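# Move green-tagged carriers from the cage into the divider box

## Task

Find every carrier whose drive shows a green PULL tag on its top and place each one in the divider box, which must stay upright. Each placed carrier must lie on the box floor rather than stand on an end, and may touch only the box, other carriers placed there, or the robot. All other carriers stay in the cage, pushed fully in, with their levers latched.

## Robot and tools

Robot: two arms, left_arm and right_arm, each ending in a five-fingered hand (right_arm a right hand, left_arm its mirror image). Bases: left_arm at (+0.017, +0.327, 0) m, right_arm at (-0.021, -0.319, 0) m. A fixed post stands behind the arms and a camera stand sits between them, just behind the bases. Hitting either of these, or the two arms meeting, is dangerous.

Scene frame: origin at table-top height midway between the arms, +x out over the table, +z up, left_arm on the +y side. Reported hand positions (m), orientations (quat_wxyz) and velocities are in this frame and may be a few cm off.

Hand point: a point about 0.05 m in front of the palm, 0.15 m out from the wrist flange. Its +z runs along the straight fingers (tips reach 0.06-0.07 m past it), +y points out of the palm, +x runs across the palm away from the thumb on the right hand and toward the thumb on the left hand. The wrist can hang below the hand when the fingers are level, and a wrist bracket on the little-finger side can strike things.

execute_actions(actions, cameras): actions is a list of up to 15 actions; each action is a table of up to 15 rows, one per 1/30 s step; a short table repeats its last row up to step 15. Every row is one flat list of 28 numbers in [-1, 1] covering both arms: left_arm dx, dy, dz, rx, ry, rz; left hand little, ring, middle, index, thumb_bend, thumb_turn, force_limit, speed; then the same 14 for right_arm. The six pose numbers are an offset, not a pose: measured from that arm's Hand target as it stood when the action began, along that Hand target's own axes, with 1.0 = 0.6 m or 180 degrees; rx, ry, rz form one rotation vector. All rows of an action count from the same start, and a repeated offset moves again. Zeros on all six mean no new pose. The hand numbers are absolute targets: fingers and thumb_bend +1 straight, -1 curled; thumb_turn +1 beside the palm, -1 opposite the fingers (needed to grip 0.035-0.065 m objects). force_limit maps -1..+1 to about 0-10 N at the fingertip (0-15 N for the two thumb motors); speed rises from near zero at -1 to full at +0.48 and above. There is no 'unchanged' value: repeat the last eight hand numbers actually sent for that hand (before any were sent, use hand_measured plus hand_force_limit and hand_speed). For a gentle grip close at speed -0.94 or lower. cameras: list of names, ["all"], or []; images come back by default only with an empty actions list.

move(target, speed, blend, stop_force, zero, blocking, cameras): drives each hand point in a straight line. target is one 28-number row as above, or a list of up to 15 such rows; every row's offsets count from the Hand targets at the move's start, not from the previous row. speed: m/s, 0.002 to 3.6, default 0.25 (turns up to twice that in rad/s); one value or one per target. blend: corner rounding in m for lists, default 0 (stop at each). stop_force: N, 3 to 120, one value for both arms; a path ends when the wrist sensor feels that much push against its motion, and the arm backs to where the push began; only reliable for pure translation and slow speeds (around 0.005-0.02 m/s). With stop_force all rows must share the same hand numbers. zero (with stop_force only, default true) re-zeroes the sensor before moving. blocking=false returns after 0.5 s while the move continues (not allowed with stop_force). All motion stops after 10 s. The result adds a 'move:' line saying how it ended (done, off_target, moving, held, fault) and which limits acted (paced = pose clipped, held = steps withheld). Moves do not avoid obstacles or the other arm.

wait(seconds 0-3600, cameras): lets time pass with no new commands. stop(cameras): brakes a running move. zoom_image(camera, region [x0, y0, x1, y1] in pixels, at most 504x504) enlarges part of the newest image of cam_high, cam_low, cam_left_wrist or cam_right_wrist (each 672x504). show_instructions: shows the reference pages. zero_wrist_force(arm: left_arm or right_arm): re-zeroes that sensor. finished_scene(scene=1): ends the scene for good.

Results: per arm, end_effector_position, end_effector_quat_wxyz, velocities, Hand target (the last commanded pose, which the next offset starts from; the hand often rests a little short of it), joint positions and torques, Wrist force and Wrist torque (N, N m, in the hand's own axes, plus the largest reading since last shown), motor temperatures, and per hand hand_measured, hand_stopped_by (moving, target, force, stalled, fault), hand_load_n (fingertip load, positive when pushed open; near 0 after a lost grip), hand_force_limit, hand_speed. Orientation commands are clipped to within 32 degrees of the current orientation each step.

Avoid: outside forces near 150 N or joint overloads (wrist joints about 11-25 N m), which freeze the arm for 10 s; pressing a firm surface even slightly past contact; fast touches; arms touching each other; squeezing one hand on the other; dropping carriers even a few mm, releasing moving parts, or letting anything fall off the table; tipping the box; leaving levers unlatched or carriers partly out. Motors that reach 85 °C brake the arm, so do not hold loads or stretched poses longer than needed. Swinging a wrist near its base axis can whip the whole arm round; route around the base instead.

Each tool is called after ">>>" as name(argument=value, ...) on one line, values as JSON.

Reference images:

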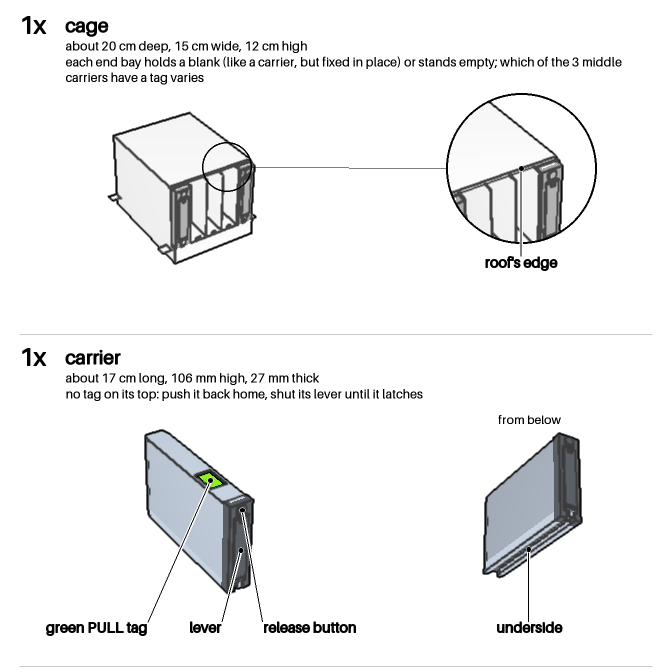

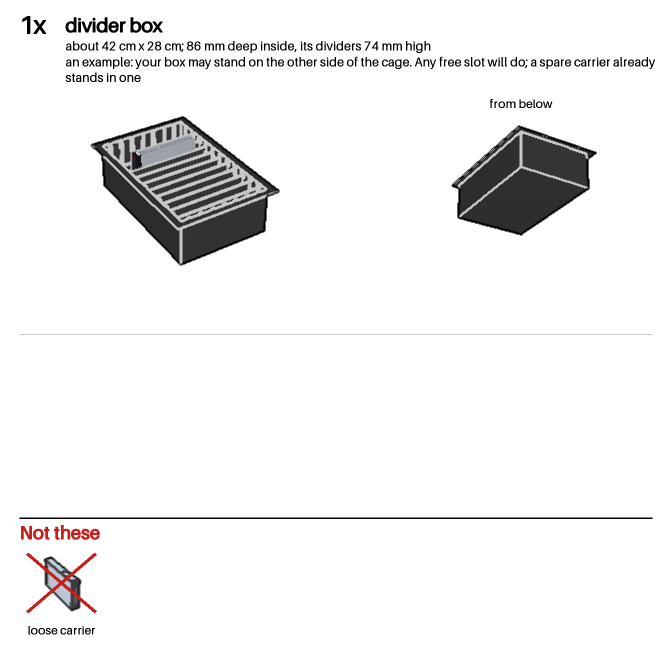

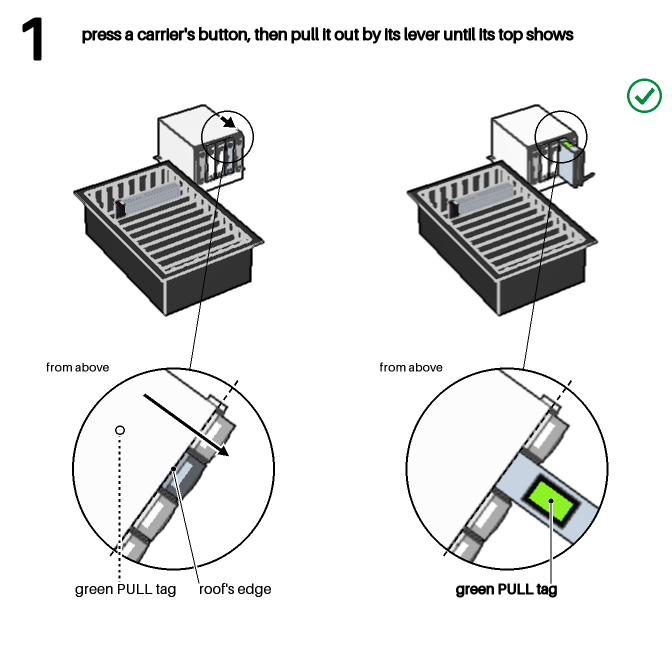

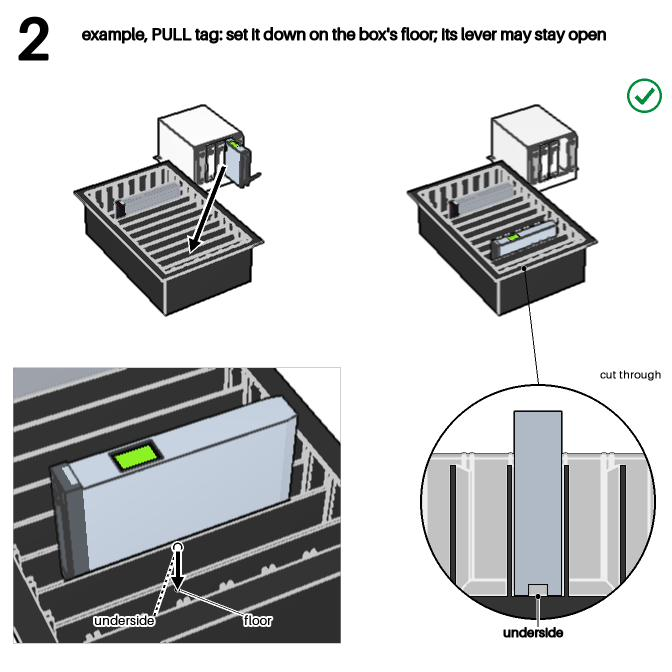

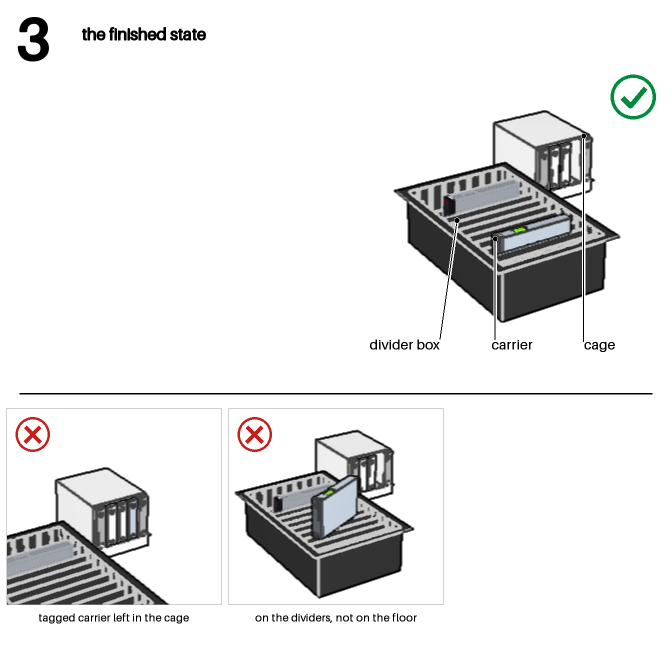

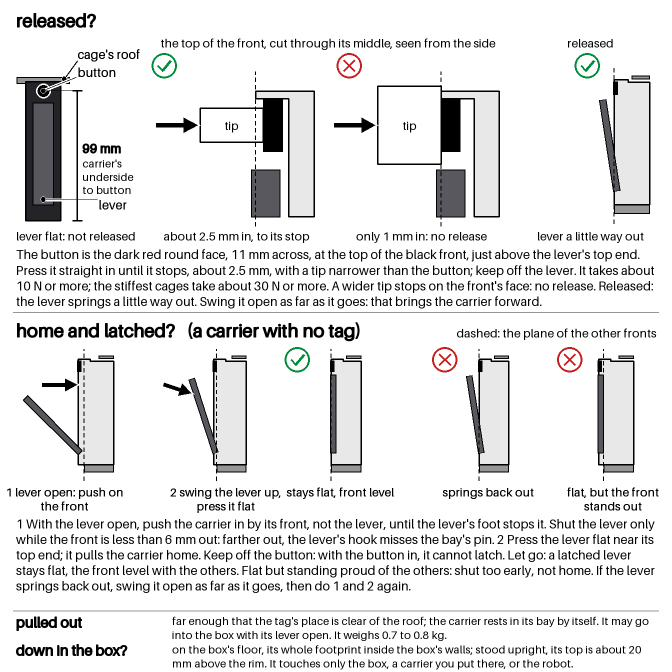

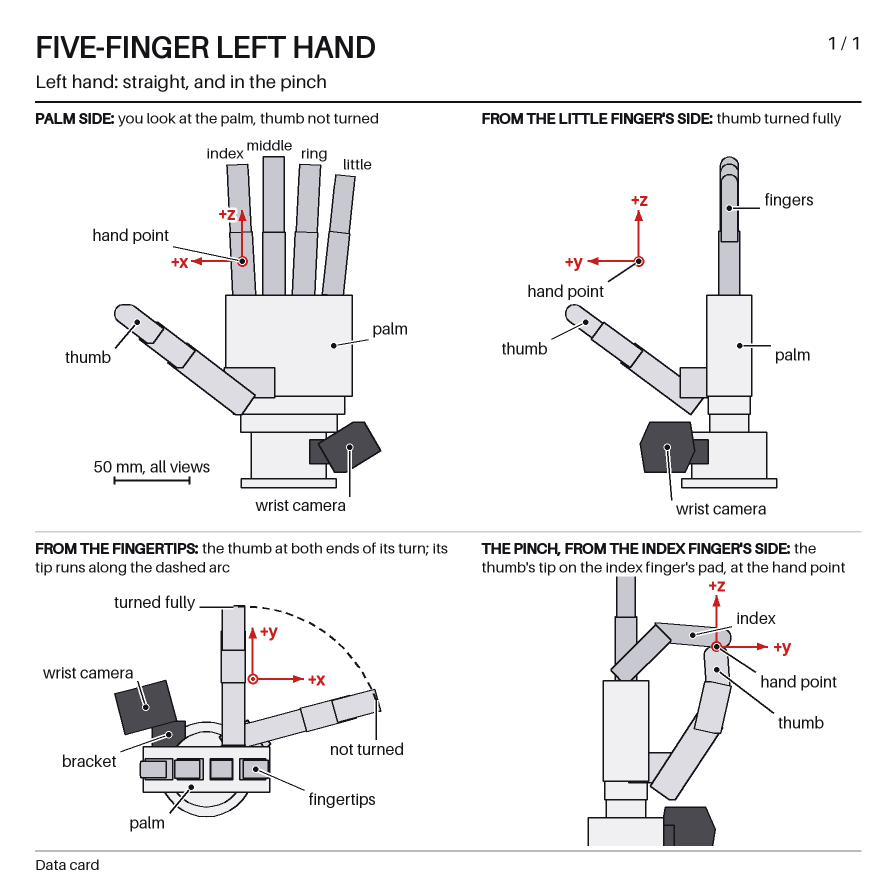

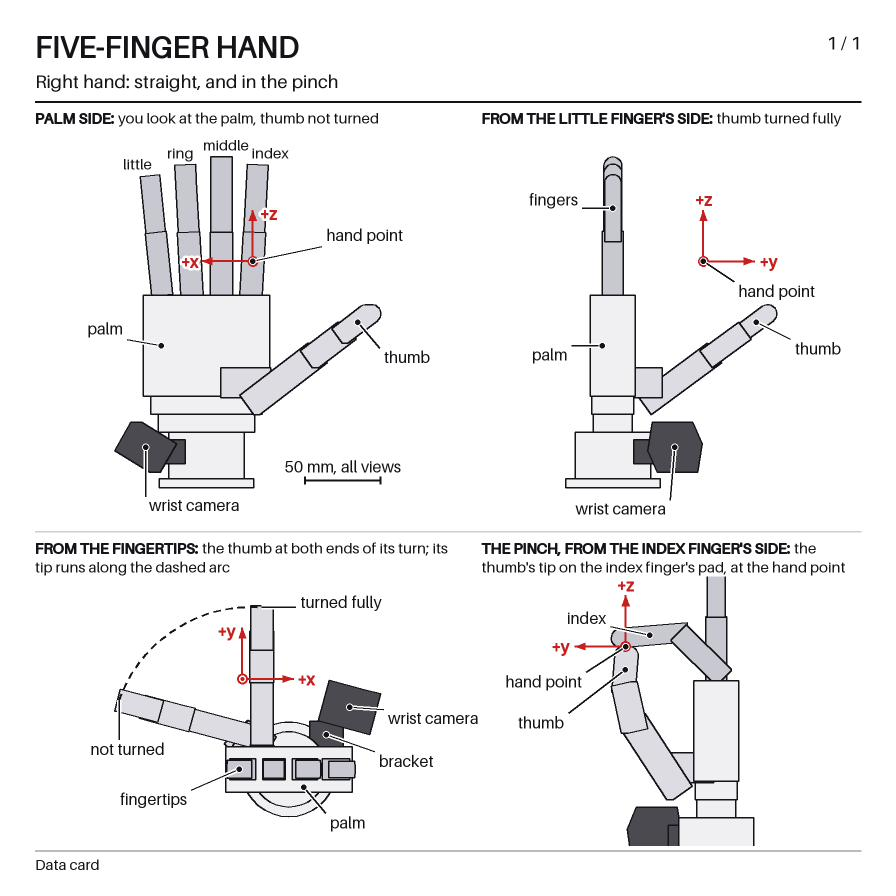

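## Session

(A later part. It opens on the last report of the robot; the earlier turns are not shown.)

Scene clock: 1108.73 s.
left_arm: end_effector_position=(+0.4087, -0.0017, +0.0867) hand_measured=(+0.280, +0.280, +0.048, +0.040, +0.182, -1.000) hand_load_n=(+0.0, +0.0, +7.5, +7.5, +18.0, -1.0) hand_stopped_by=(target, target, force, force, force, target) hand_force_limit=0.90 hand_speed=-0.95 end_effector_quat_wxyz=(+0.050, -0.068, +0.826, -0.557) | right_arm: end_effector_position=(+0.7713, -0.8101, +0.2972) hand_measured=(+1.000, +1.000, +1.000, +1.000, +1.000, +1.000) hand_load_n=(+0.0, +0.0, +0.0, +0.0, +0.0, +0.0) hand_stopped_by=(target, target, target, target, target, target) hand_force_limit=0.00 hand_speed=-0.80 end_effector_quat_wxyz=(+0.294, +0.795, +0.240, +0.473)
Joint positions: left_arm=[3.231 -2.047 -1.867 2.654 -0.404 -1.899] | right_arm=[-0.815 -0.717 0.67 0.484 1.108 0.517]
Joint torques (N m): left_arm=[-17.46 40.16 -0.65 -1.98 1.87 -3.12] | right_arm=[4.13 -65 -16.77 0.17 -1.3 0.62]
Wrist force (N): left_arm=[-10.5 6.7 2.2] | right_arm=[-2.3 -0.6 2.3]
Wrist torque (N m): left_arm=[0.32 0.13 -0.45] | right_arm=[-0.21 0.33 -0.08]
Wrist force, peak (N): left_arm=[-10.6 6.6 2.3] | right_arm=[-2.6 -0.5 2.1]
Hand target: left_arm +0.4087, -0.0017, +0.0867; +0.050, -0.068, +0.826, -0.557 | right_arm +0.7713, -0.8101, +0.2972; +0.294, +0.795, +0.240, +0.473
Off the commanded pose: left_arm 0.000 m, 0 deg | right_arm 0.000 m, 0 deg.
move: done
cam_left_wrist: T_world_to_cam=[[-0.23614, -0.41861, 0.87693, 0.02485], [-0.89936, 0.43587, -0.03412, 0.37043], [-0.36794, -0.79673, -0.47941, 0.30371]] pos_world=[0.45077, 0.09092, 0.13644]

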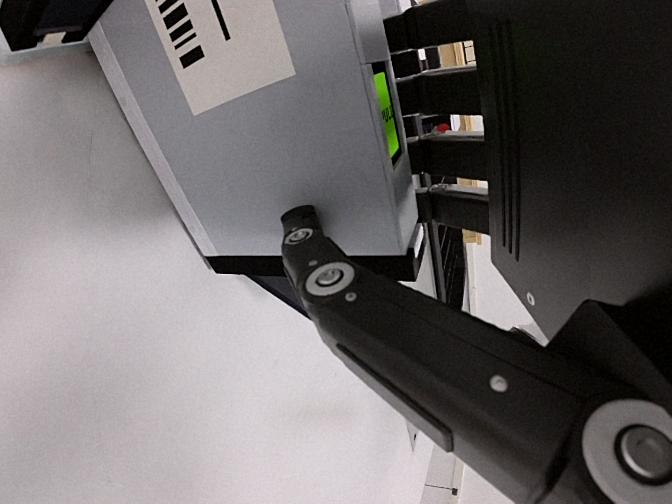

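>>> execute_actions(actions=[], cameras=["cam_low","cam_high"])

>>> zoom_image(camera="cam_low", region=[520, 330, 620, 390])

>>> show_instructions()

Scene clock: 1114.20 s.
left_arm: end_effector_position=(+0.4087, -0.0017, +0.0867) hand_measured=(+0.280, +0.280, +0.048, +0.040, +0.182, -1.000) hand_load_n=(+0.0, +0.0, +7.5, +7.0, +18.0, -1.5) hand_stopped_by=(target, target, force, force, force, target) hand_force_limit=0.90 hand_speed=-0.95 end_effector_quat_wxyz=(+0.050, -0.068, +0.826, -0.557) | right_arm: end_effector_position=(+0.7713, -0.8101, +0.2972) hand_measured=(+1.000, +1.000, +1.000, +1.000, +1.000, +1.000) hand_load_n=(+0.0, +0.0, +0.5, +0.0, +0.0, +0.0) hand_stopped_by=(target, target, target, target, target, target) hand_force_limit=0.00 hand_speed=-0.80 end_effector_quat_wxyz=(+0.294, +0.795, +0.240, +0.473)
Joint positions: left_arm=[3.231 -2.047 -1.867 2.654 -0.404 -1.899] | right_arm=[-0.815 -0.717 0.67 0.484 1.108 0.517]
Joint velocities: within noise
Joint torques (N m): left_arm=[-17.58 40.26 -1.06 -1.97 2.26 -3.18] | right_arm=[3.83 -65.47 -16.33 0.09 -1.25 0.58]
Motor temperatures (°C): left_arm=[30 38 39 39 46 40] | right_arm=[31 43 35 44 32 45]
Wrist force (N): left_arm=[-10.5 6.7 2.3] | right_arm=[-2.2 -0.5 2.1]
Wrist torque (N m): left_arm=[0.30 0.11 -0.44] | right_arm=[-0.18 0.31 -0.07]
Wrist force, peak (N): left_arm=[-10.8 6.9 2.4] | right_arm=[-2.5 -0.4 2.5]
Hand target: left_arm +0.4087, -0.0017, +0.0867; +0.050, -0.068, +0.826, -0.557 | right_arm +0.7713, -0.8101, +0.2972; +0.294, +0.795, +0.240, +0.473
Off the commanded pose: left_arm 0.000 m, 0 deg | right_arm 0.000 m, 0 deg.
Images, in order (width x height): cam_high 672x504, cam_low 672x504.

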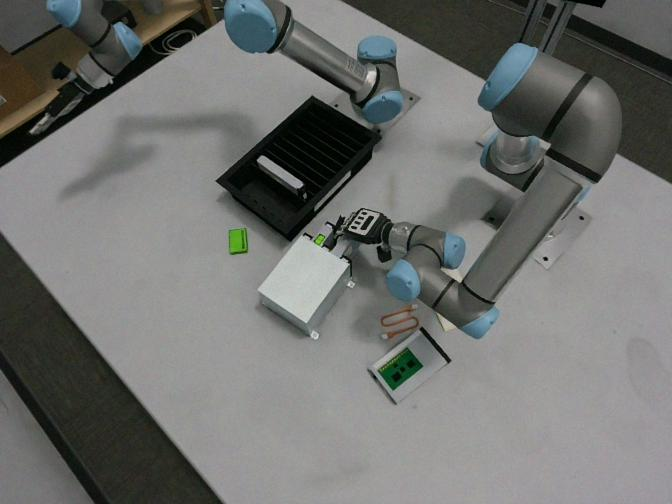

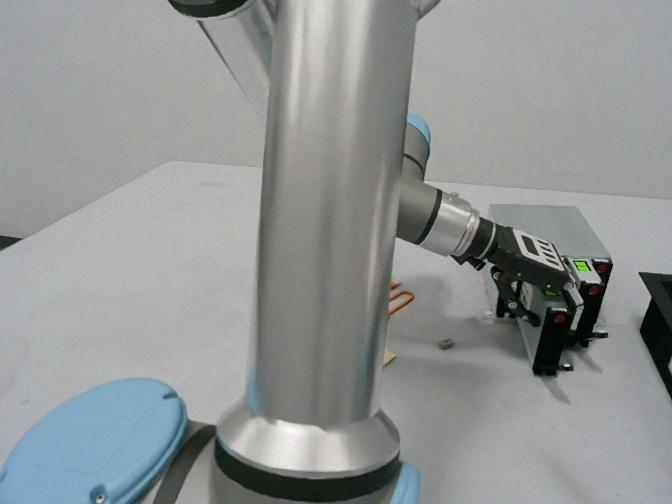

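Scaled by 5.040 from the camera's image (finer frame: 960x720).

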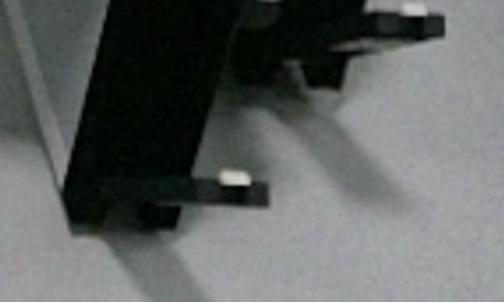

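Reference images for this scene: manual page 1, manual page 2, manual page 3, manual page 4, manual page 5, manual page 6, FIVE-FINGER LEFT HAND page 1, FIVE-FINGER HAND page 1.

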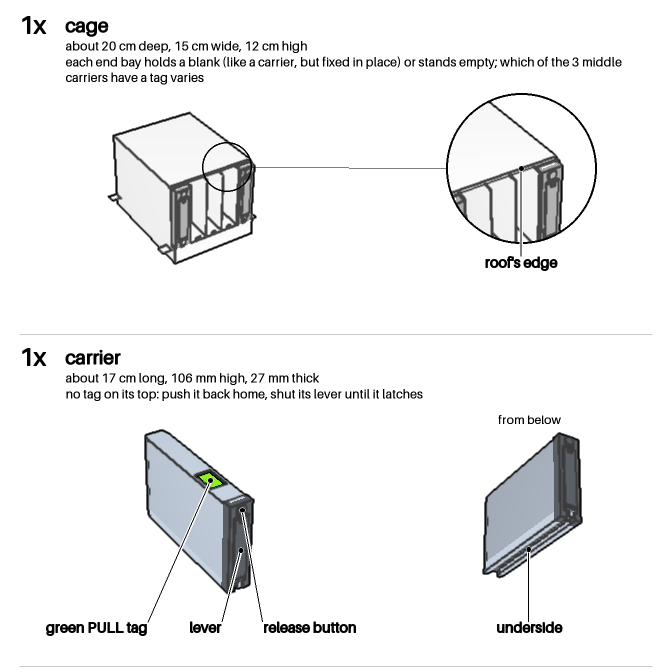

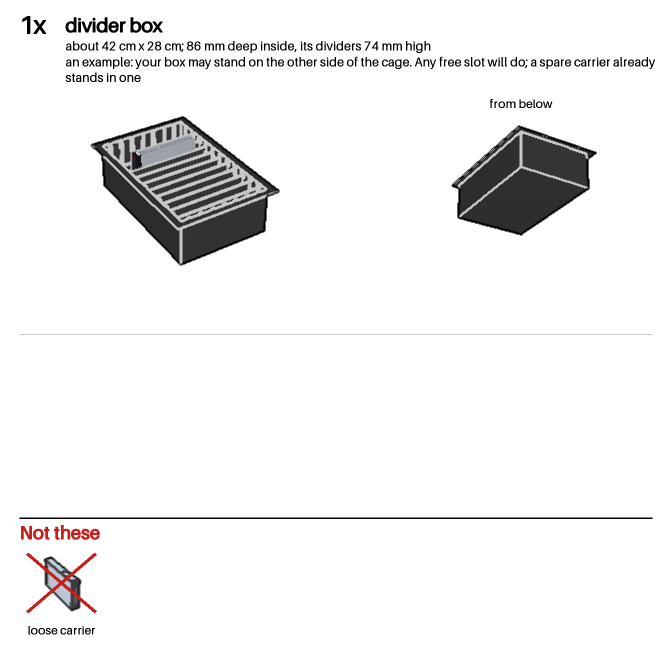

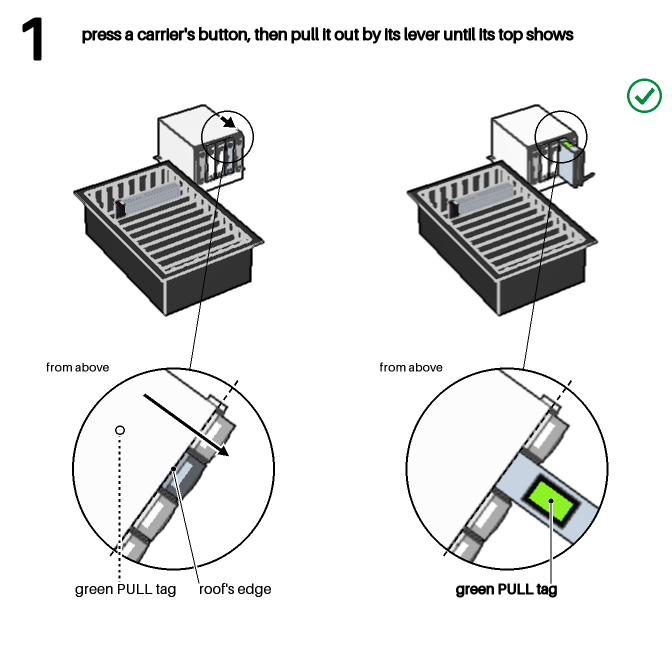

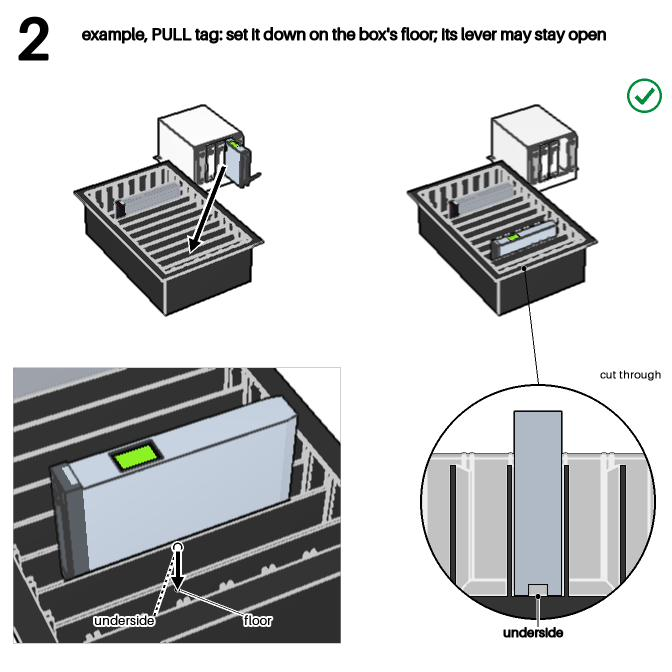

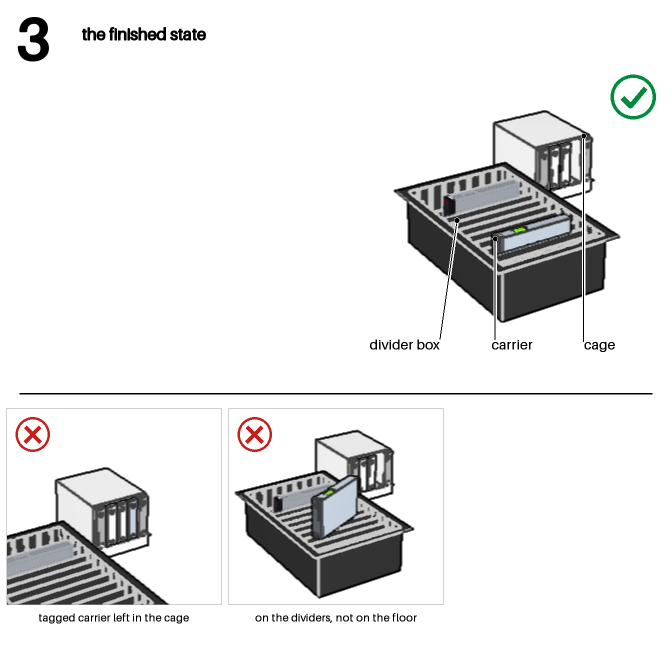

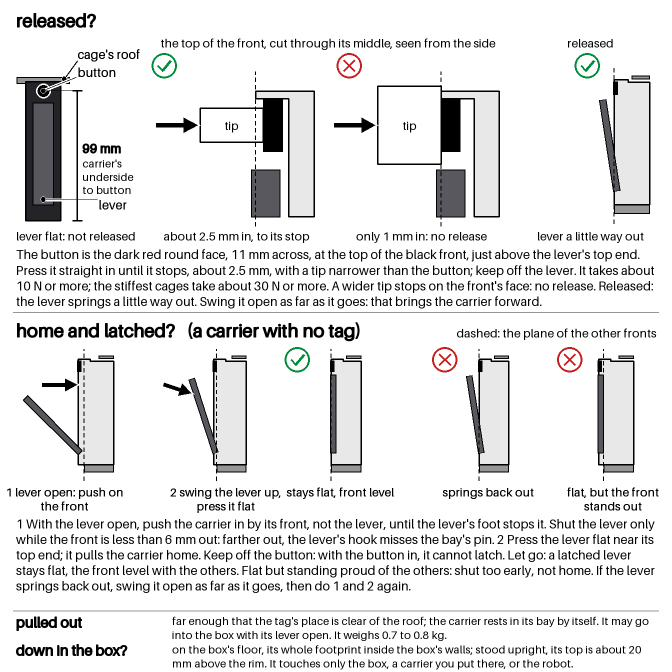

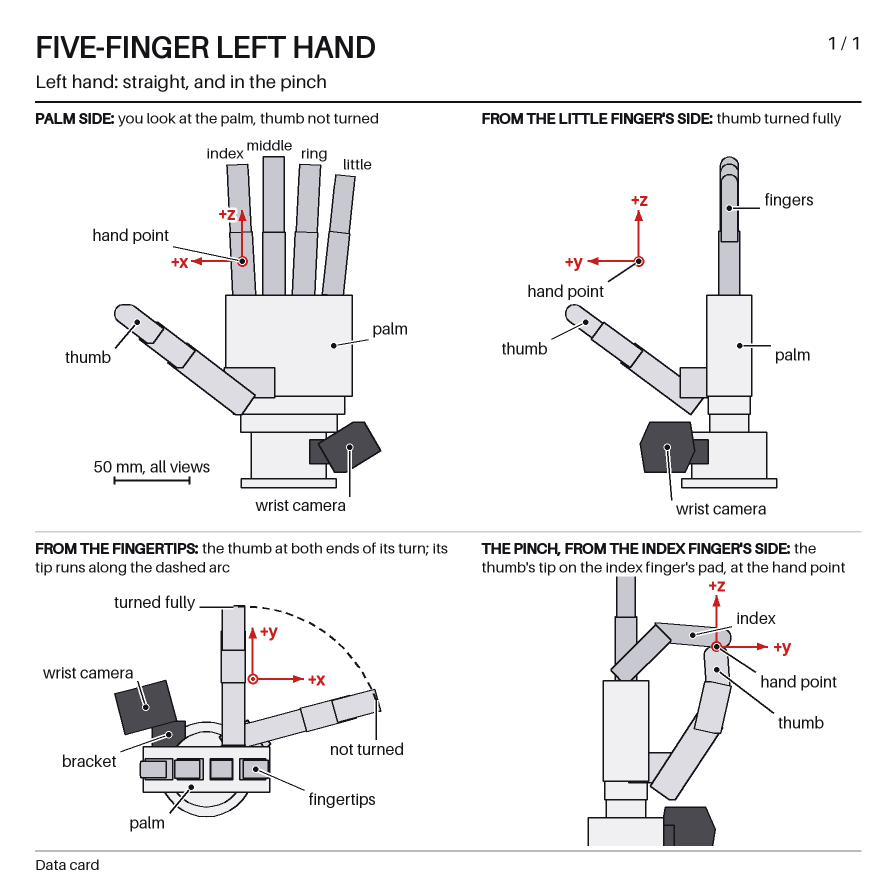

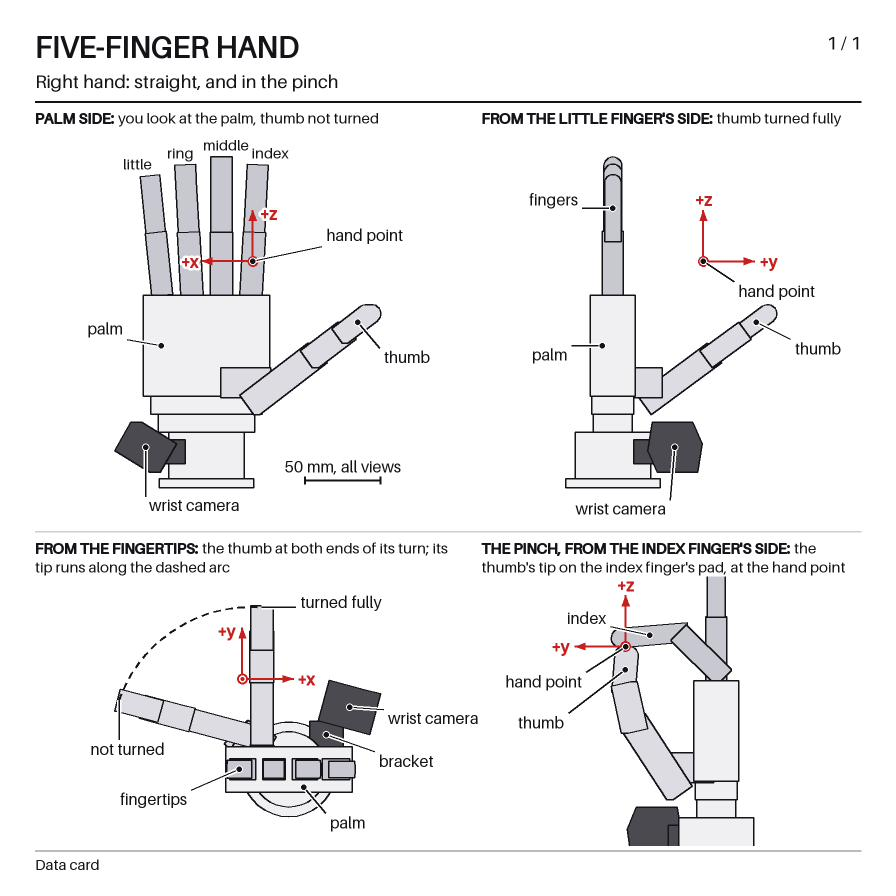

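>>> move(target=[-0.0007,0,0,0,0,0,0.28,0.28,0.28,0.28,0.5,-1,0.3,-0.2,0,0,0,0,0,0,1,1,1,1,1,1,0,-0.8], speed=0.01)

>>> move(target=[0,-0.185,-0.0749,0,0,0,0.28,0.28,0.28,0.28,0.5,-1,0.3,-0.2,0,0,0,0,0,0,1,1,1,1,1,1,0,-0.8], speed=0.15)

Scene clock: 1127.17 s.
left_arm: end_effector_position=(+0.4091, -0.0017, +0.0867) hand_measured=(+0.280, +0.280, +0.280, +0.280, +0.500, -1.000) hand_load_n=(+0.0, +0.0, +0.0, +0.0, +0.0, +0.0) hand_stopped_by=(target, target, target, target, target, target) hand_force_limit=0.30 hand_speed=-0.20 end_effector_quat_wxyz=(+0.050, -0.068, +0.826, -0.557) | right_arm: end_effector_position=(+0.7713, -0.8101, +0.2972) hand_measured=(+1.000, +1.000, +1.000, +1.000, +1.000, +1.000) hand_load_n=(+0.0, +0.0, +0.0, +0.0, +0.0, +0.0) hand_stopped_by=(target, target, target, target, target, target) hand_force_limit=0.00 hand_speed=-0.80 end_effector_quat_wxyz=(+0.294, +0.795, +0.240, +0.473)
Joint positions: left_arm=[3.231 -2.048 -1.866 2.653 -0.404 -1.898] | right_arm=[-0.815 -0.717 0.67 0.484 1.108 0.517]
Joint torques (N m): left_arm=[6.82 24.99 20.31 -4.67 3.19 2.62] | right_arm=[4.22 -65.37 -16.42 0.17 -1.28 0.67]
Wrist force (N): left_arm=[0.3 -0.1 0.9] | right_arm=[-2.3 -0.5 2.3]
Wrist torque (N m): left_arm=[-0.06 -0.07 -0.24] | right_arm=[-0.20 0.32 -0.08]
Wrist force, peak (N): left_arm=[-10.9 7.0 2.4] | right_arm=[-2.8 -0.7 2.3]
Hand target: left_arm +0.4092, -0.0016, +0.0867; +0.050, -0.068, +0.826, -0.557 | right_arm +0.7713, -0.8101, +0.2972; +0.294, +0.795, +0.240, +0.473
Off the commanded pose: left_arm 0.000 m, 0 deg | right_arm 0.000 m, 0 deg.
move: done

Scene clock: 1128.53 s.
left_arm: end_effector_position=(+0.4082, -0.0017, +0.2064) hand_measured=(+0.280, +0.280, +0.280, +0.280, +0.500, -1.000) hand_load_n=(+0.0, +0.0, +0.0, +0.0, +0.0, +0.0) hand_stopped_by=(target, target, target, target, target, target) hand_force_limit=0.30 hand_speed=-0.20 end_effector_quat_wxyz=(+0.050, -0.068, +0.826, -0.557) | right_arm: end_effector_position=(+0.7713, -0.8101, +0.2972) hand_measured=(+1.000, +1.000, +1.000, +1.000, +1.000, +1.000) hand_load_n=(+0.0, +0.0, +0.0, +0.0, +0.5, +0.0) hand_stopped_by=(target, target, target, target, target, target) hand_force_limit=0.00 hand_speed=-0.80 end_effector_quat_wxyz=(+0.294, +0.795, +0.240, +0.473)
Joint positions: left_arm=[3.231 -1.876 -1.747 2.363 -0.405 -1.899] | right_arm=[-0.815 -0.717 0.67 0.484 1.108 0.517]
Joint torques (N m): left_arm=[13.42 35.48 24.2 -4.61 3.23 2.64] | right_arm=[4.08 -65.66 -16.38 0.09 -1.3 0.62]
Wrist force (N): left_arm=[0.5 -0.1 1.1] | right_arm=[-2.4 -0.4 2.3]
Wrist torque (N m): left_arm=[-0.06 -0.12 -0.29] | right_arm=[-0.19 0.35 -0.09]
Wrist force, peak (N): left_arm=[0.2 1.2 1.2] | right_arm=[-2.7 -0.6 2.4]
Hand target: left_arm +0.4082, -0.0017, +0.2064; +0.050, -0.068, +0.826, -0.557 | right_arm +0.7713, -0.8101, +0.2972; +0.294, +0.795, +0.240, +0.473
Off the commanded pose: left_arm 0.000 m, 0 deg | right_arm 0.000 m, 0 deg.
move: done

>>> move(target=[0.0615,-0.0412,-0.0037,-0.4564,0.1372,0.5473,-1,-1,-1,1,1,1,0.3,0.3,0,0,0,0,0,0,1,1,1,1,1,1,0,-0.8], speed=0.3, cameras=["cam_low","cam_left_wrist"])

Scene clock: 1135.57 s.
left_arm: end_effector_position=(+0.3729, -0.0151, +0.2298) hand_measured=(-1.000, -1.000, -1.000, +1.000, +1.000, +1.000) hand_load_n=(+0.0, +0.0, +0.0, +0.0, +0.0, +0.0) hand_stopped_by=(target, target, target, target, target, target) hand_force_limit=0.30 hand_speed=0.30 end_effector_quat_wxyz=(+0.222, +0.605, +0.719, +0.262) | right_arm: end_effector_position=(+0.7713, -0.8101, +0.2972) hand_measured=(+1.000, +1.000, +1.000, +1.000, +1.000, +1.000) hand_load_n=(+0.0, +0.0, +0.0, +0.0, +0.0, +0.0) hand_stopped_by=(target, target, target, target, target, target) hand_force_limit=0.00 hand_speed=-0.80 end_effector_quat_wxyz=(+0.294, +0.795, +0.240, +0.473)
Joint positions: left_arm=[2.297 -1.914 -1.601 2.335 -2.17 -0.942] | right_arm=[-0.815 -0.717 0.67 0.484 1.108 0.517]
Joint torques (N m): left_arm=[-13.66 38.82 7.3 0.51 -1.79 2.39] | right_arm=[3.59 -65.91 -16.12 0.12 -1.22 0.59]
Wrist force (N): left_arm=[-0.4 -1.2 0.8] | right_arm=[-2.6 -0.7 2.5]
Wrist torque (N m): left_arm=[-0.33 0.10 -0.09] | right_arm=[-0.23 0.36 -0.10]
Wrist force, peak (N): left_arm=[-0.4 -1.5 1.0] | right_arm=[-2.6 -0.6 2.6]
Hand target: left_arm +0.3729, -0.0151, +0.2299; +0.222, +0.605, +0.718, +0.262 | right_arm +0.7713, -0.8101, +0.2972; +0.294, +0.795, +0.240, +0.473
Off the commanded pose: left_arm 0.000 m, 0 deg | right_arm 0.000 m, 0 deg.
move: done
cam_left_wrist: T_world_to_cam=[[-0.75875, 0.16895, -0.62909, 0.43509], [-0.29118, 0.77593, 0.55959, -0.00921], [0.58267, 0.60777, -0.53955, 0.029]] pos_world=[0.31054, -0.08399, 0.29451]

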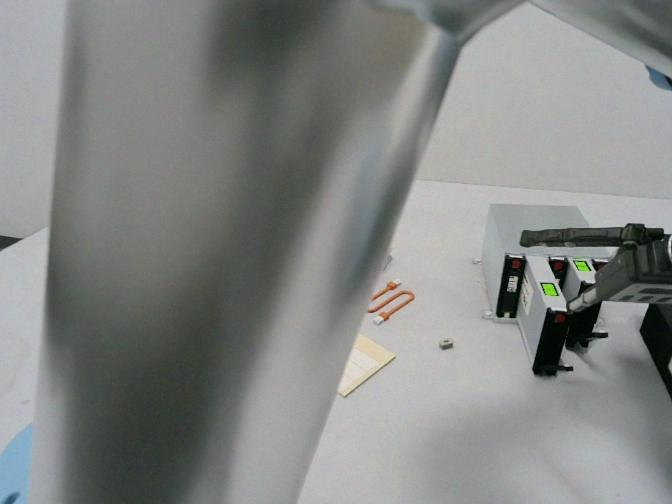

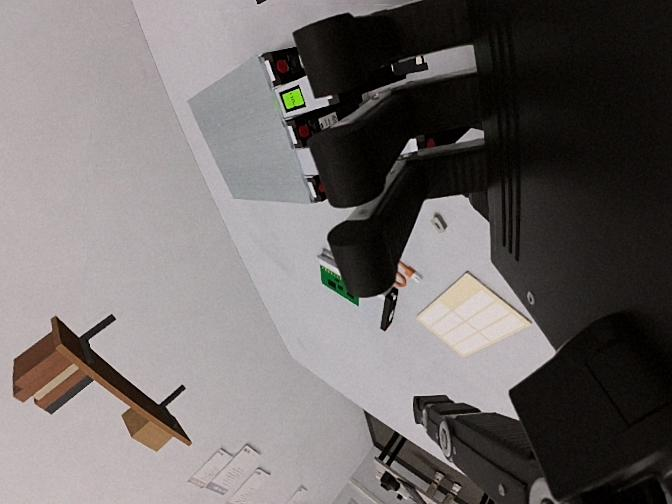

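>>> move(target=[0,-0.0419,0.0498,0,0,0,-1,-1,-1,1,1,1,0.3,0.3,0,0,0,0,0,0,1,1,1,1,1,1,0,-0.8], speed=0.08)

>>> move(target=[0,0.0446,0.0376,0,0,0,-1,-1,-1,1,1,1,0.3,0.3,0,0,0,0,0,0,1,1,1,1,1,1,0,-0.8], speed=0.01, stop_force=20, cameras=["cam_low"])

>>> zoom_image(camera="cam_low", region=[500, 230, 660, 390])

Scene clock: 1138.43 s.
left_arm: end_effector_position=(+0.3730, -0.0151, +0.1909) hand_measured=(-1.000, -1.000, -1.000, +1.000, +1.000, +1.000) hand_load_n=(+0.0, +0.0, +0.0, +0.0, +0.0, +0.0) hand_stopped_by=(target, target, target, target, target, target) hand_force_limit=0.30 hand_speed=0.30 end_effector_quat_wxyz=(+0.222, +0.605, +0.718, +0.262) | right_arm: end_effector_position=(+0.7713, -0.8101, +0.2972) hand_measured=(+1.000, +1.000, +1.000, +1.000, +1.000, +1.000) hand_load_n=(+0.0, +0.0, +0.0, +0.0, +0.0, +0.0) hand_stopped_by=(target, target, target, target, target, target) hand_force_limit=0.00 hand_speed=-0.80 end_effector_quat_wxyz=(+0.294, +0.795, +0.240, +0.473)
Joint positions: left_arm=[2.297 -1.951 -1.657 2.428 -2.17 -0.942] | right_arm=[-0.815 -0.717 0.67 0.484 1.108 0.517]
Joint torques (N m): left_arm=[5.24 25.31 5.78 0.28 1.14 2.66] | right_arm=[3.61 -65.65 -16.12 0.08 -1.23 0.79]
Wrist force (N): left_arm=[-0.6 -1.3 0.6] | right_arm=[-2.5 -0.6 2.3]
Wrist torque (N m): left_arm=[-0.34 0.15 -0.12] | right_arm=[-0.21 0.35 -0.09]
Wrist force, peak (N): left_arm=[-0.4 -1.8 0.9] | right_arm=[-2.7 -0.6 2.5]
Hand target: left_arm +0.3730, -0.0151, +0.1908; +0.222, +0.605, +0.718, +0.262 | right_arm +0.7713, -0.8101, +0.2972; +0.294, +0.795, +0.240, +0.473
Off the commanded pose: left_arm 0.000 m, 0 deg | right_arm 0.000 m, 0 deg.
move: done

Scene clock: 1142.33 s.
left_arm: end_effector_position=(+0.3998, -0.0105, +0.1909) hand_measured=(-1.000, -1.000, -1.000, +1.000, +1.000, +1.000) hand_load_n=(+0.0, +0.0, +0.0, +0.5, +0.0, +0.0) hand_stopped_by=(target, target, target, target, target, target) hand_force_limit=0.30 hand_speed=0.30 end_effector_quat_wxyz=(+0.222, +0.605, +0.718, +0.262) | right_arm: end_effector_position=(+0.7713, -0.8101, +0.2972) hand_measured=(+1.000, +1.000, +1.000, +1.000, +1.000, +1.000) hand_load_n=(+0.0, +0.5, +0.0, +0.0, +0.0, +0.0) hand_stopped_by=(target, target, target, target, target, target) hand_force_limit=0.00 hand_speed=-0.80 end_effector_quat_wxyz=(+0.294, +0.795, +0.240, +0.473)
Joint positions: left_arm=[2.353 -1.959 -1.637 2.45 -2.147 -0.88] | right_arm=[-0.815 -0.717 0.67 0.484 1.108 0.517]
Joint torques (N m): left_arm=[-6.45 37.55 8.71 -1.19 -3.46 -2.18] | right_arm=[4.03 -65.33 -16.43 0.13 -1.26 0.73]
Wrist force (N): left_arm=[-0.5 -13.8 -16.1] | right_arm=[-2.8 -0.4 2.3]
Wrist torque (N m): left_arm=[1.00 0.10 0.00] | right_arm=[-0.18 0.39 -0.10]
Wrist force, peak (N): left_arm=[0.0 -18.0 -21.5] | right_arm=[-2.8 -0.7 2.4]
Hand target: left_arm +0.3998, -0.0105, +0.1909; +0.222, +0.605, +0.718, +0.262 (not the last commanded pose) | right_arm +0.7713, -0.8101, +0.2972; +0.294, +0.795, +0.240, +0.473
Off the commanded pose: left_arm 0.008 m, 0 deg | right_arm 0.000 m, 0 deg.
move: contact (left_arm)

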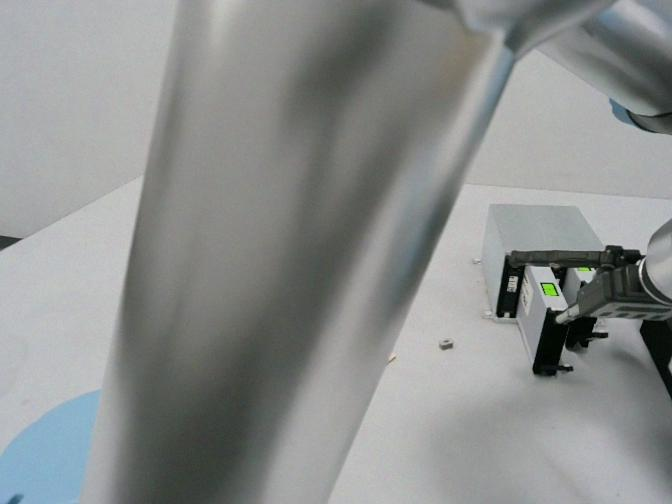

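Scaled by 3.150 from the camera's image (finer frame: 960x720).

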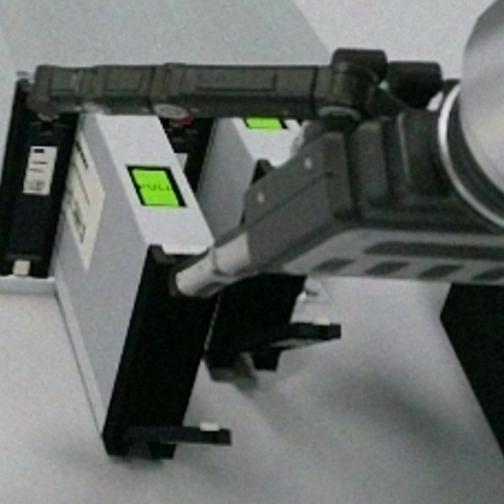

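>>> move(target=[0,0.0006,-0.0007,0,0,0,-1,-1,-1,1,1,1,0.3,0.3,0,0,0,0,0,0,1,1,1,1,1,1,0,-0.8], speed=0.005)

Scene clock: 1145.10 s.
left_arm: end_effector_position=(+0.3998, -0.0105, +0.1914) hand_measured=(-1.000, -1.000, -1.000, +1.000, +1.000, +1.000) hand_load_n=(+0.0, +0.0, +0.0, +0.5, +0.0, +0.0) hand_stopped_by=(target, target, target, target, target, target) hand_force_limit=0.30 hand_speed=0.30 end_effector_quat_wxyz=(+0.222, +0.605, +0.718, +0.262) | right_arm: end_effector_position=(+0.7713, -0.8101, +0.2972) hand_measured=(+1.000, +1.000, +1.000, +1.000, +1.000, +1.000) hand_load_n=(+0.0, +0.0, +0.0, +0.0, +0.0, +0.0) hand_stopped_by=(target, target, target, target, target, target) hand_force_limit=0.00 hand_speed=-0.80 end_effector_quat_wxyz=(+0.294, +0.795, +0.240, +0.473)
Joint positions: left_arm=[2.353 -1.958 -1.636 2.449 -2.147 -0.88] | right_arm=[-0.815 -0.717 0.67 0.484 1.108 0.517]
Joint torques (N m): left_arm=[-4.37 42.77 29.58 -1.79 -2.85 -1.77] | right_arm=[3.97 -65.34 -16.36 0.05 -1.27 0.69]
Wrist force (N): left_arm=[-0.4 -20.1 -5.7] | right_arm=[-2.5 -0.5 2.4]
Wrist torque (N m): left_arm=[0.30 0.09 0.06] | right_arm=[-0.20 0.34 -0.09]
Wrist force, peak (N): left_arm=[-0.4 -13.9 -16.4] | right_arm=[-2.7 -0.7 2.5]
Hand target: left_arm +0.3998, -0.0105, +0.1914; +0.222, +0.605, +0.718, +0.262 | right_arm +0.7713, -0.8101, +0.2972; +0.294, +0.795, +0.240, +0.473
Off the commanded pose: left_arm 0.000 m, 0 deg | right_arm 0.000 m, 0 deg.
move: done

>>> move(target=[0,0.00096,0.00016,0,0,0,-1,-1,-1,1,1,1,0.3,0.3,0,0,0,0,0,0,1,1,1,1,1,1,0,-0.8], speed=0.005, cameras=["cam_low"])

>>> zoom_image(camera="cam_low", region=[500, 230, 660, 390])

Scene clock: 1147.03 s.
left_arm: end_effector_position=(+0.4003, -0.0104, +0.1917) hand_measured=(-1.000, -1.000, -1.000, +1.000, +1.000, +1.000) hand_load_n=(+0.0, +0.0, +0.0, +1.0, +0.0, +0.0) hand_stopped_by=(target, target, target, target, target, target) hand_force_limit=0.30 hand_speed=0.30 end_effector_quat_wxyz=(+0.222, +0.605, +0.718, +0.262) | right_arm: end_effector_position=(+0.7713, -0.8101, +0.2972) hand_measured=(+1.000, +1.000, +1.000, +1.000, +1.000, +1.000) hand_load_n=(+0.0, +0.0, +0.0, +0.0, +0.0, +0.0) hand_stopped_by=(target, target, target, target, target, target) hand_force_limit=0.00 hand_speed=-0.80 end_effector_quat_wxyz=(+0.294, +0.795, +0.240, +0.473)
Joint positions: left_arm=[2.354 -1.958 -1.636 2.448 -2.147 -0.879] | right_arm=[-0.815 -0.717 0.67 0.484 1.108 0.517]
Joint torques (N m): left_arm=[20.75 45.61 33.74 -0.53 -3.83 3.37] | right_arm=[3.35 -65.67 -16.16 0.08 -1.3 0.74]
Wrist force (N): left_arm=[1.0 -29.7 -5.7] | right_arm=[-2.6 -0.7 2.4]
Wrist torque (N m): left_arm=[0.55 0.08 0.05] | right_arm=[-0.22 0.37 -0.10]
Wrist force, peak (N): left_arm=[1.0 -29.7 -5.7] | right_arm=[-2.6 -0.7 2.6]
Hand target: left_arm +0.4003, -0.0104, +0.1917; +0.222, +0.605, +0.718, +0.262 | right_arm +0.7713, -0.8101, +0.2972; +0.294, +0.795, +0.240, +0.473
Off the commanded pose: left_arm 0.000 m, 0 deg | right_arm 0.000 m, 0 deg.
move: done

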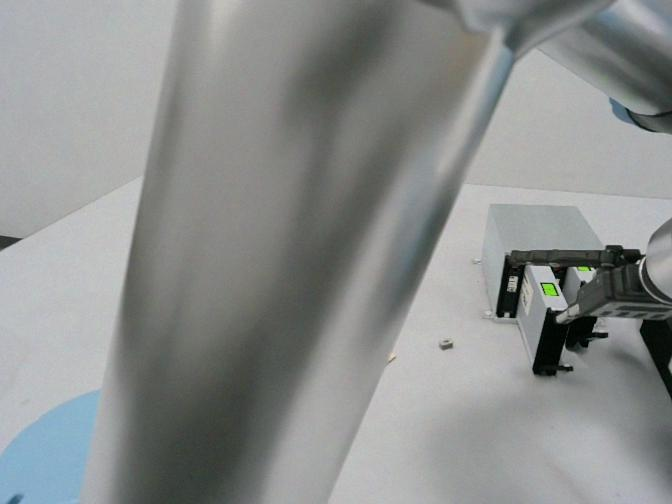

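Scaled by 3.150 from the camera's image (finer frame: 960x720).

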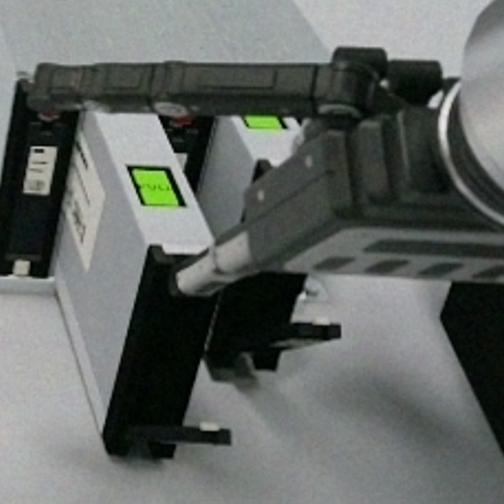

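>>> move(target=[[0,-0.0255,-0.0215,0,0,0,-1,-1,-1,1,1,1,0.3,0.3,0,0,0,0,0,0,1,1,1,1,1,1,0,-0.8],[0,-0.0652,0.0257,0,0,0,-1,-1,-1,1,1,1,0.3,0.3,0,0,0,0,0,0,1,1,1,1,1,1,0,-0.8]], speed=[0.03,0.06])

>>> move(target=[0,0.0574,0.0484,0,0,0,-1,-1,-1,1,1,1,0.3,0.3,0,0,0,0,0,0,1,1,1,1,1,1,0,-0.8], speed=0.01, stop_force=15, cameras=["cam_low"])

>>> zoom_image(camera="cam_low", region=[500, 230, 660, 390])

Scene clock: 1170.43 s.
left_arm: end_effector_position=(+0.3807, -0.0139, +0.1547) hand_measured=(-1.000, -1.000, -1.000, +1.000, +1.000, +1.000) hand_load_n=(+0.0, +0.0, +0.0, +0.0, +0.0, +0.0) hand_stopped_by=(target, target, target, target, target, target) hand_force_limit=0.30 hand_speed=0.30 end_effector_quat_wxyz=(+0.222, +0.605, +0.718, +0.262) | right_arm: end_effector_position=(+0.7713, -0.8101, +0.2972) hand_measured=(+1.000, +1.000, +1.000, +1.000, +1.000, +1.000) hand_load_n=(+0.0, +0.0, +0.0, +0.0, +0.0, +0.0) hand_stopped_by=(target, target, target, target, target, target) hand_force_limit=0.00 hand_speed=-0.80 end_effector_quat_wxyz=(+0.294, +0.795, +0.240, +0.473)
Joint positions: left_arm=[2.313 -1.994 -1.695 2.52 -2.163 -0.924] | right_arm=[-0.815 -0.717 0.67 0.484 1.108 0.517]
Joint torques (N m): left_arm=[-0.17 25.39 5.04 0.43 -1.2 2.63] | right_arm=[3.45 -65.35 -15.97 0.12 -1.3 0.74]
Wrist force (N): left_arm=[-0.8 -0.3 0.6] | right_arm=[-2.5 -0.6 2.3]
Wrist torque (N m): left_arm=[-0.12 0.22 -0.06] | right_arm=[-0.21 0.35 -0.09]
Wrist force, peak (N): left_arm=[0.7 -30.5 -6.3] | right_arm=[-2.6 -0.5 2.6]
Hand target: left_arm +0.3807, -0.0138, +0.1547; +0.222, +0.605, +0.718, +0.262 | right_arm +0.7713, -0.8101, +0.2972; +0.294, +0.795, +0.240, +0.473
Off the commanded pose: left_arm 0.000 m, 0 deg | right_arm 0.000 m, 0 deg.
move: done

Scene clock: 1174.37 s.
left_arm: end_effector_position=(+0.4077, -0.0092, +0.1547) hand_measured=(-1.000, -1.000, -1.000, +1.000, +1.000, +1.000) hand_load_n=(+0.0, +0.0, +0.0, +0.0, +0.0, +0.0) hand_stopped_by=(target, target, target, target, target, target) hand_force_limit=0.30 hand_speed=0.30 end_effector_quat_wxyz=(+0.222, +0.605, +0.718, +0.262) | right_arm: end_effector_position=(+0.7713, -0.8101, +0.2972) hand_measured=(+1.000, +1.000, +1.000, +1.000, +1.000, +1.000) hand_load_n=(+0.0, +0.0, +0.0, +0.0, +0.0, +0.0) hand_stopped_by=(target, target, target, target, target, target) hand_force_limit=0.00 hand_speed=-0.80 end_effector_quat_wxyz=(+0.294, +0.795, +0.240, +0.473)
Joint positions: left_arm=[2.369 -2.002 -1.675 2.54 -2.141 -0.863] | right_arm=[-0.815 -0.717 0.67 0.484 1.108 0.517]
Joint torques (N m): left_arm=[-8.16 38.16 7.65 -1.95 -2.7 -2.37] | right_arm=[3.69 -65.4 -16.12 0.09 -1.24 0.82]
Wrist force (N): left_arm=[-0.6 -9.3 -13.2] | right_arm=[-2.5 -0.5 2.5]
Wrist torque (N m): left_arm=[0.79 0.09 -0.01] | right_arm=[-0.21 0.35 -0.09]
Wrist force, peak (N): left_arm=[0.2 -14.9 -20.4] | right_arm=[-2.5 -0.7 2.7]
Hand target: left_arm +0.4077, -0.0092, +0.1547; +0.222, +0.605, +0.718, +0.262 (not the last commanded pose) | right_arm +0.7713, -0.8101, +0.2972; +0.294, +0.795, +0.240, +0.473
Off the commanded pose: left_arm 0.018 m, 0 deg | right_arm 0.000 m, 0 deg.
move: contact (left_arm)

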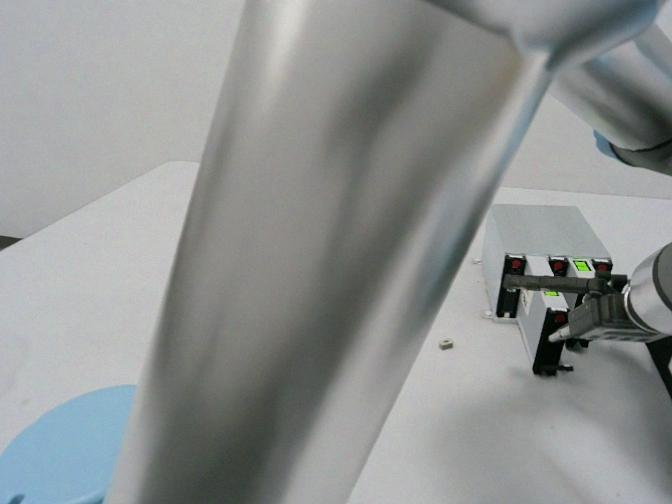

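Scaled by 3.150 from the camera's image (finer frame: 960x720).

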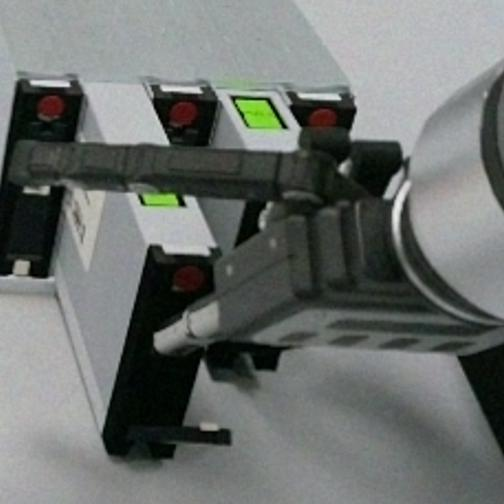

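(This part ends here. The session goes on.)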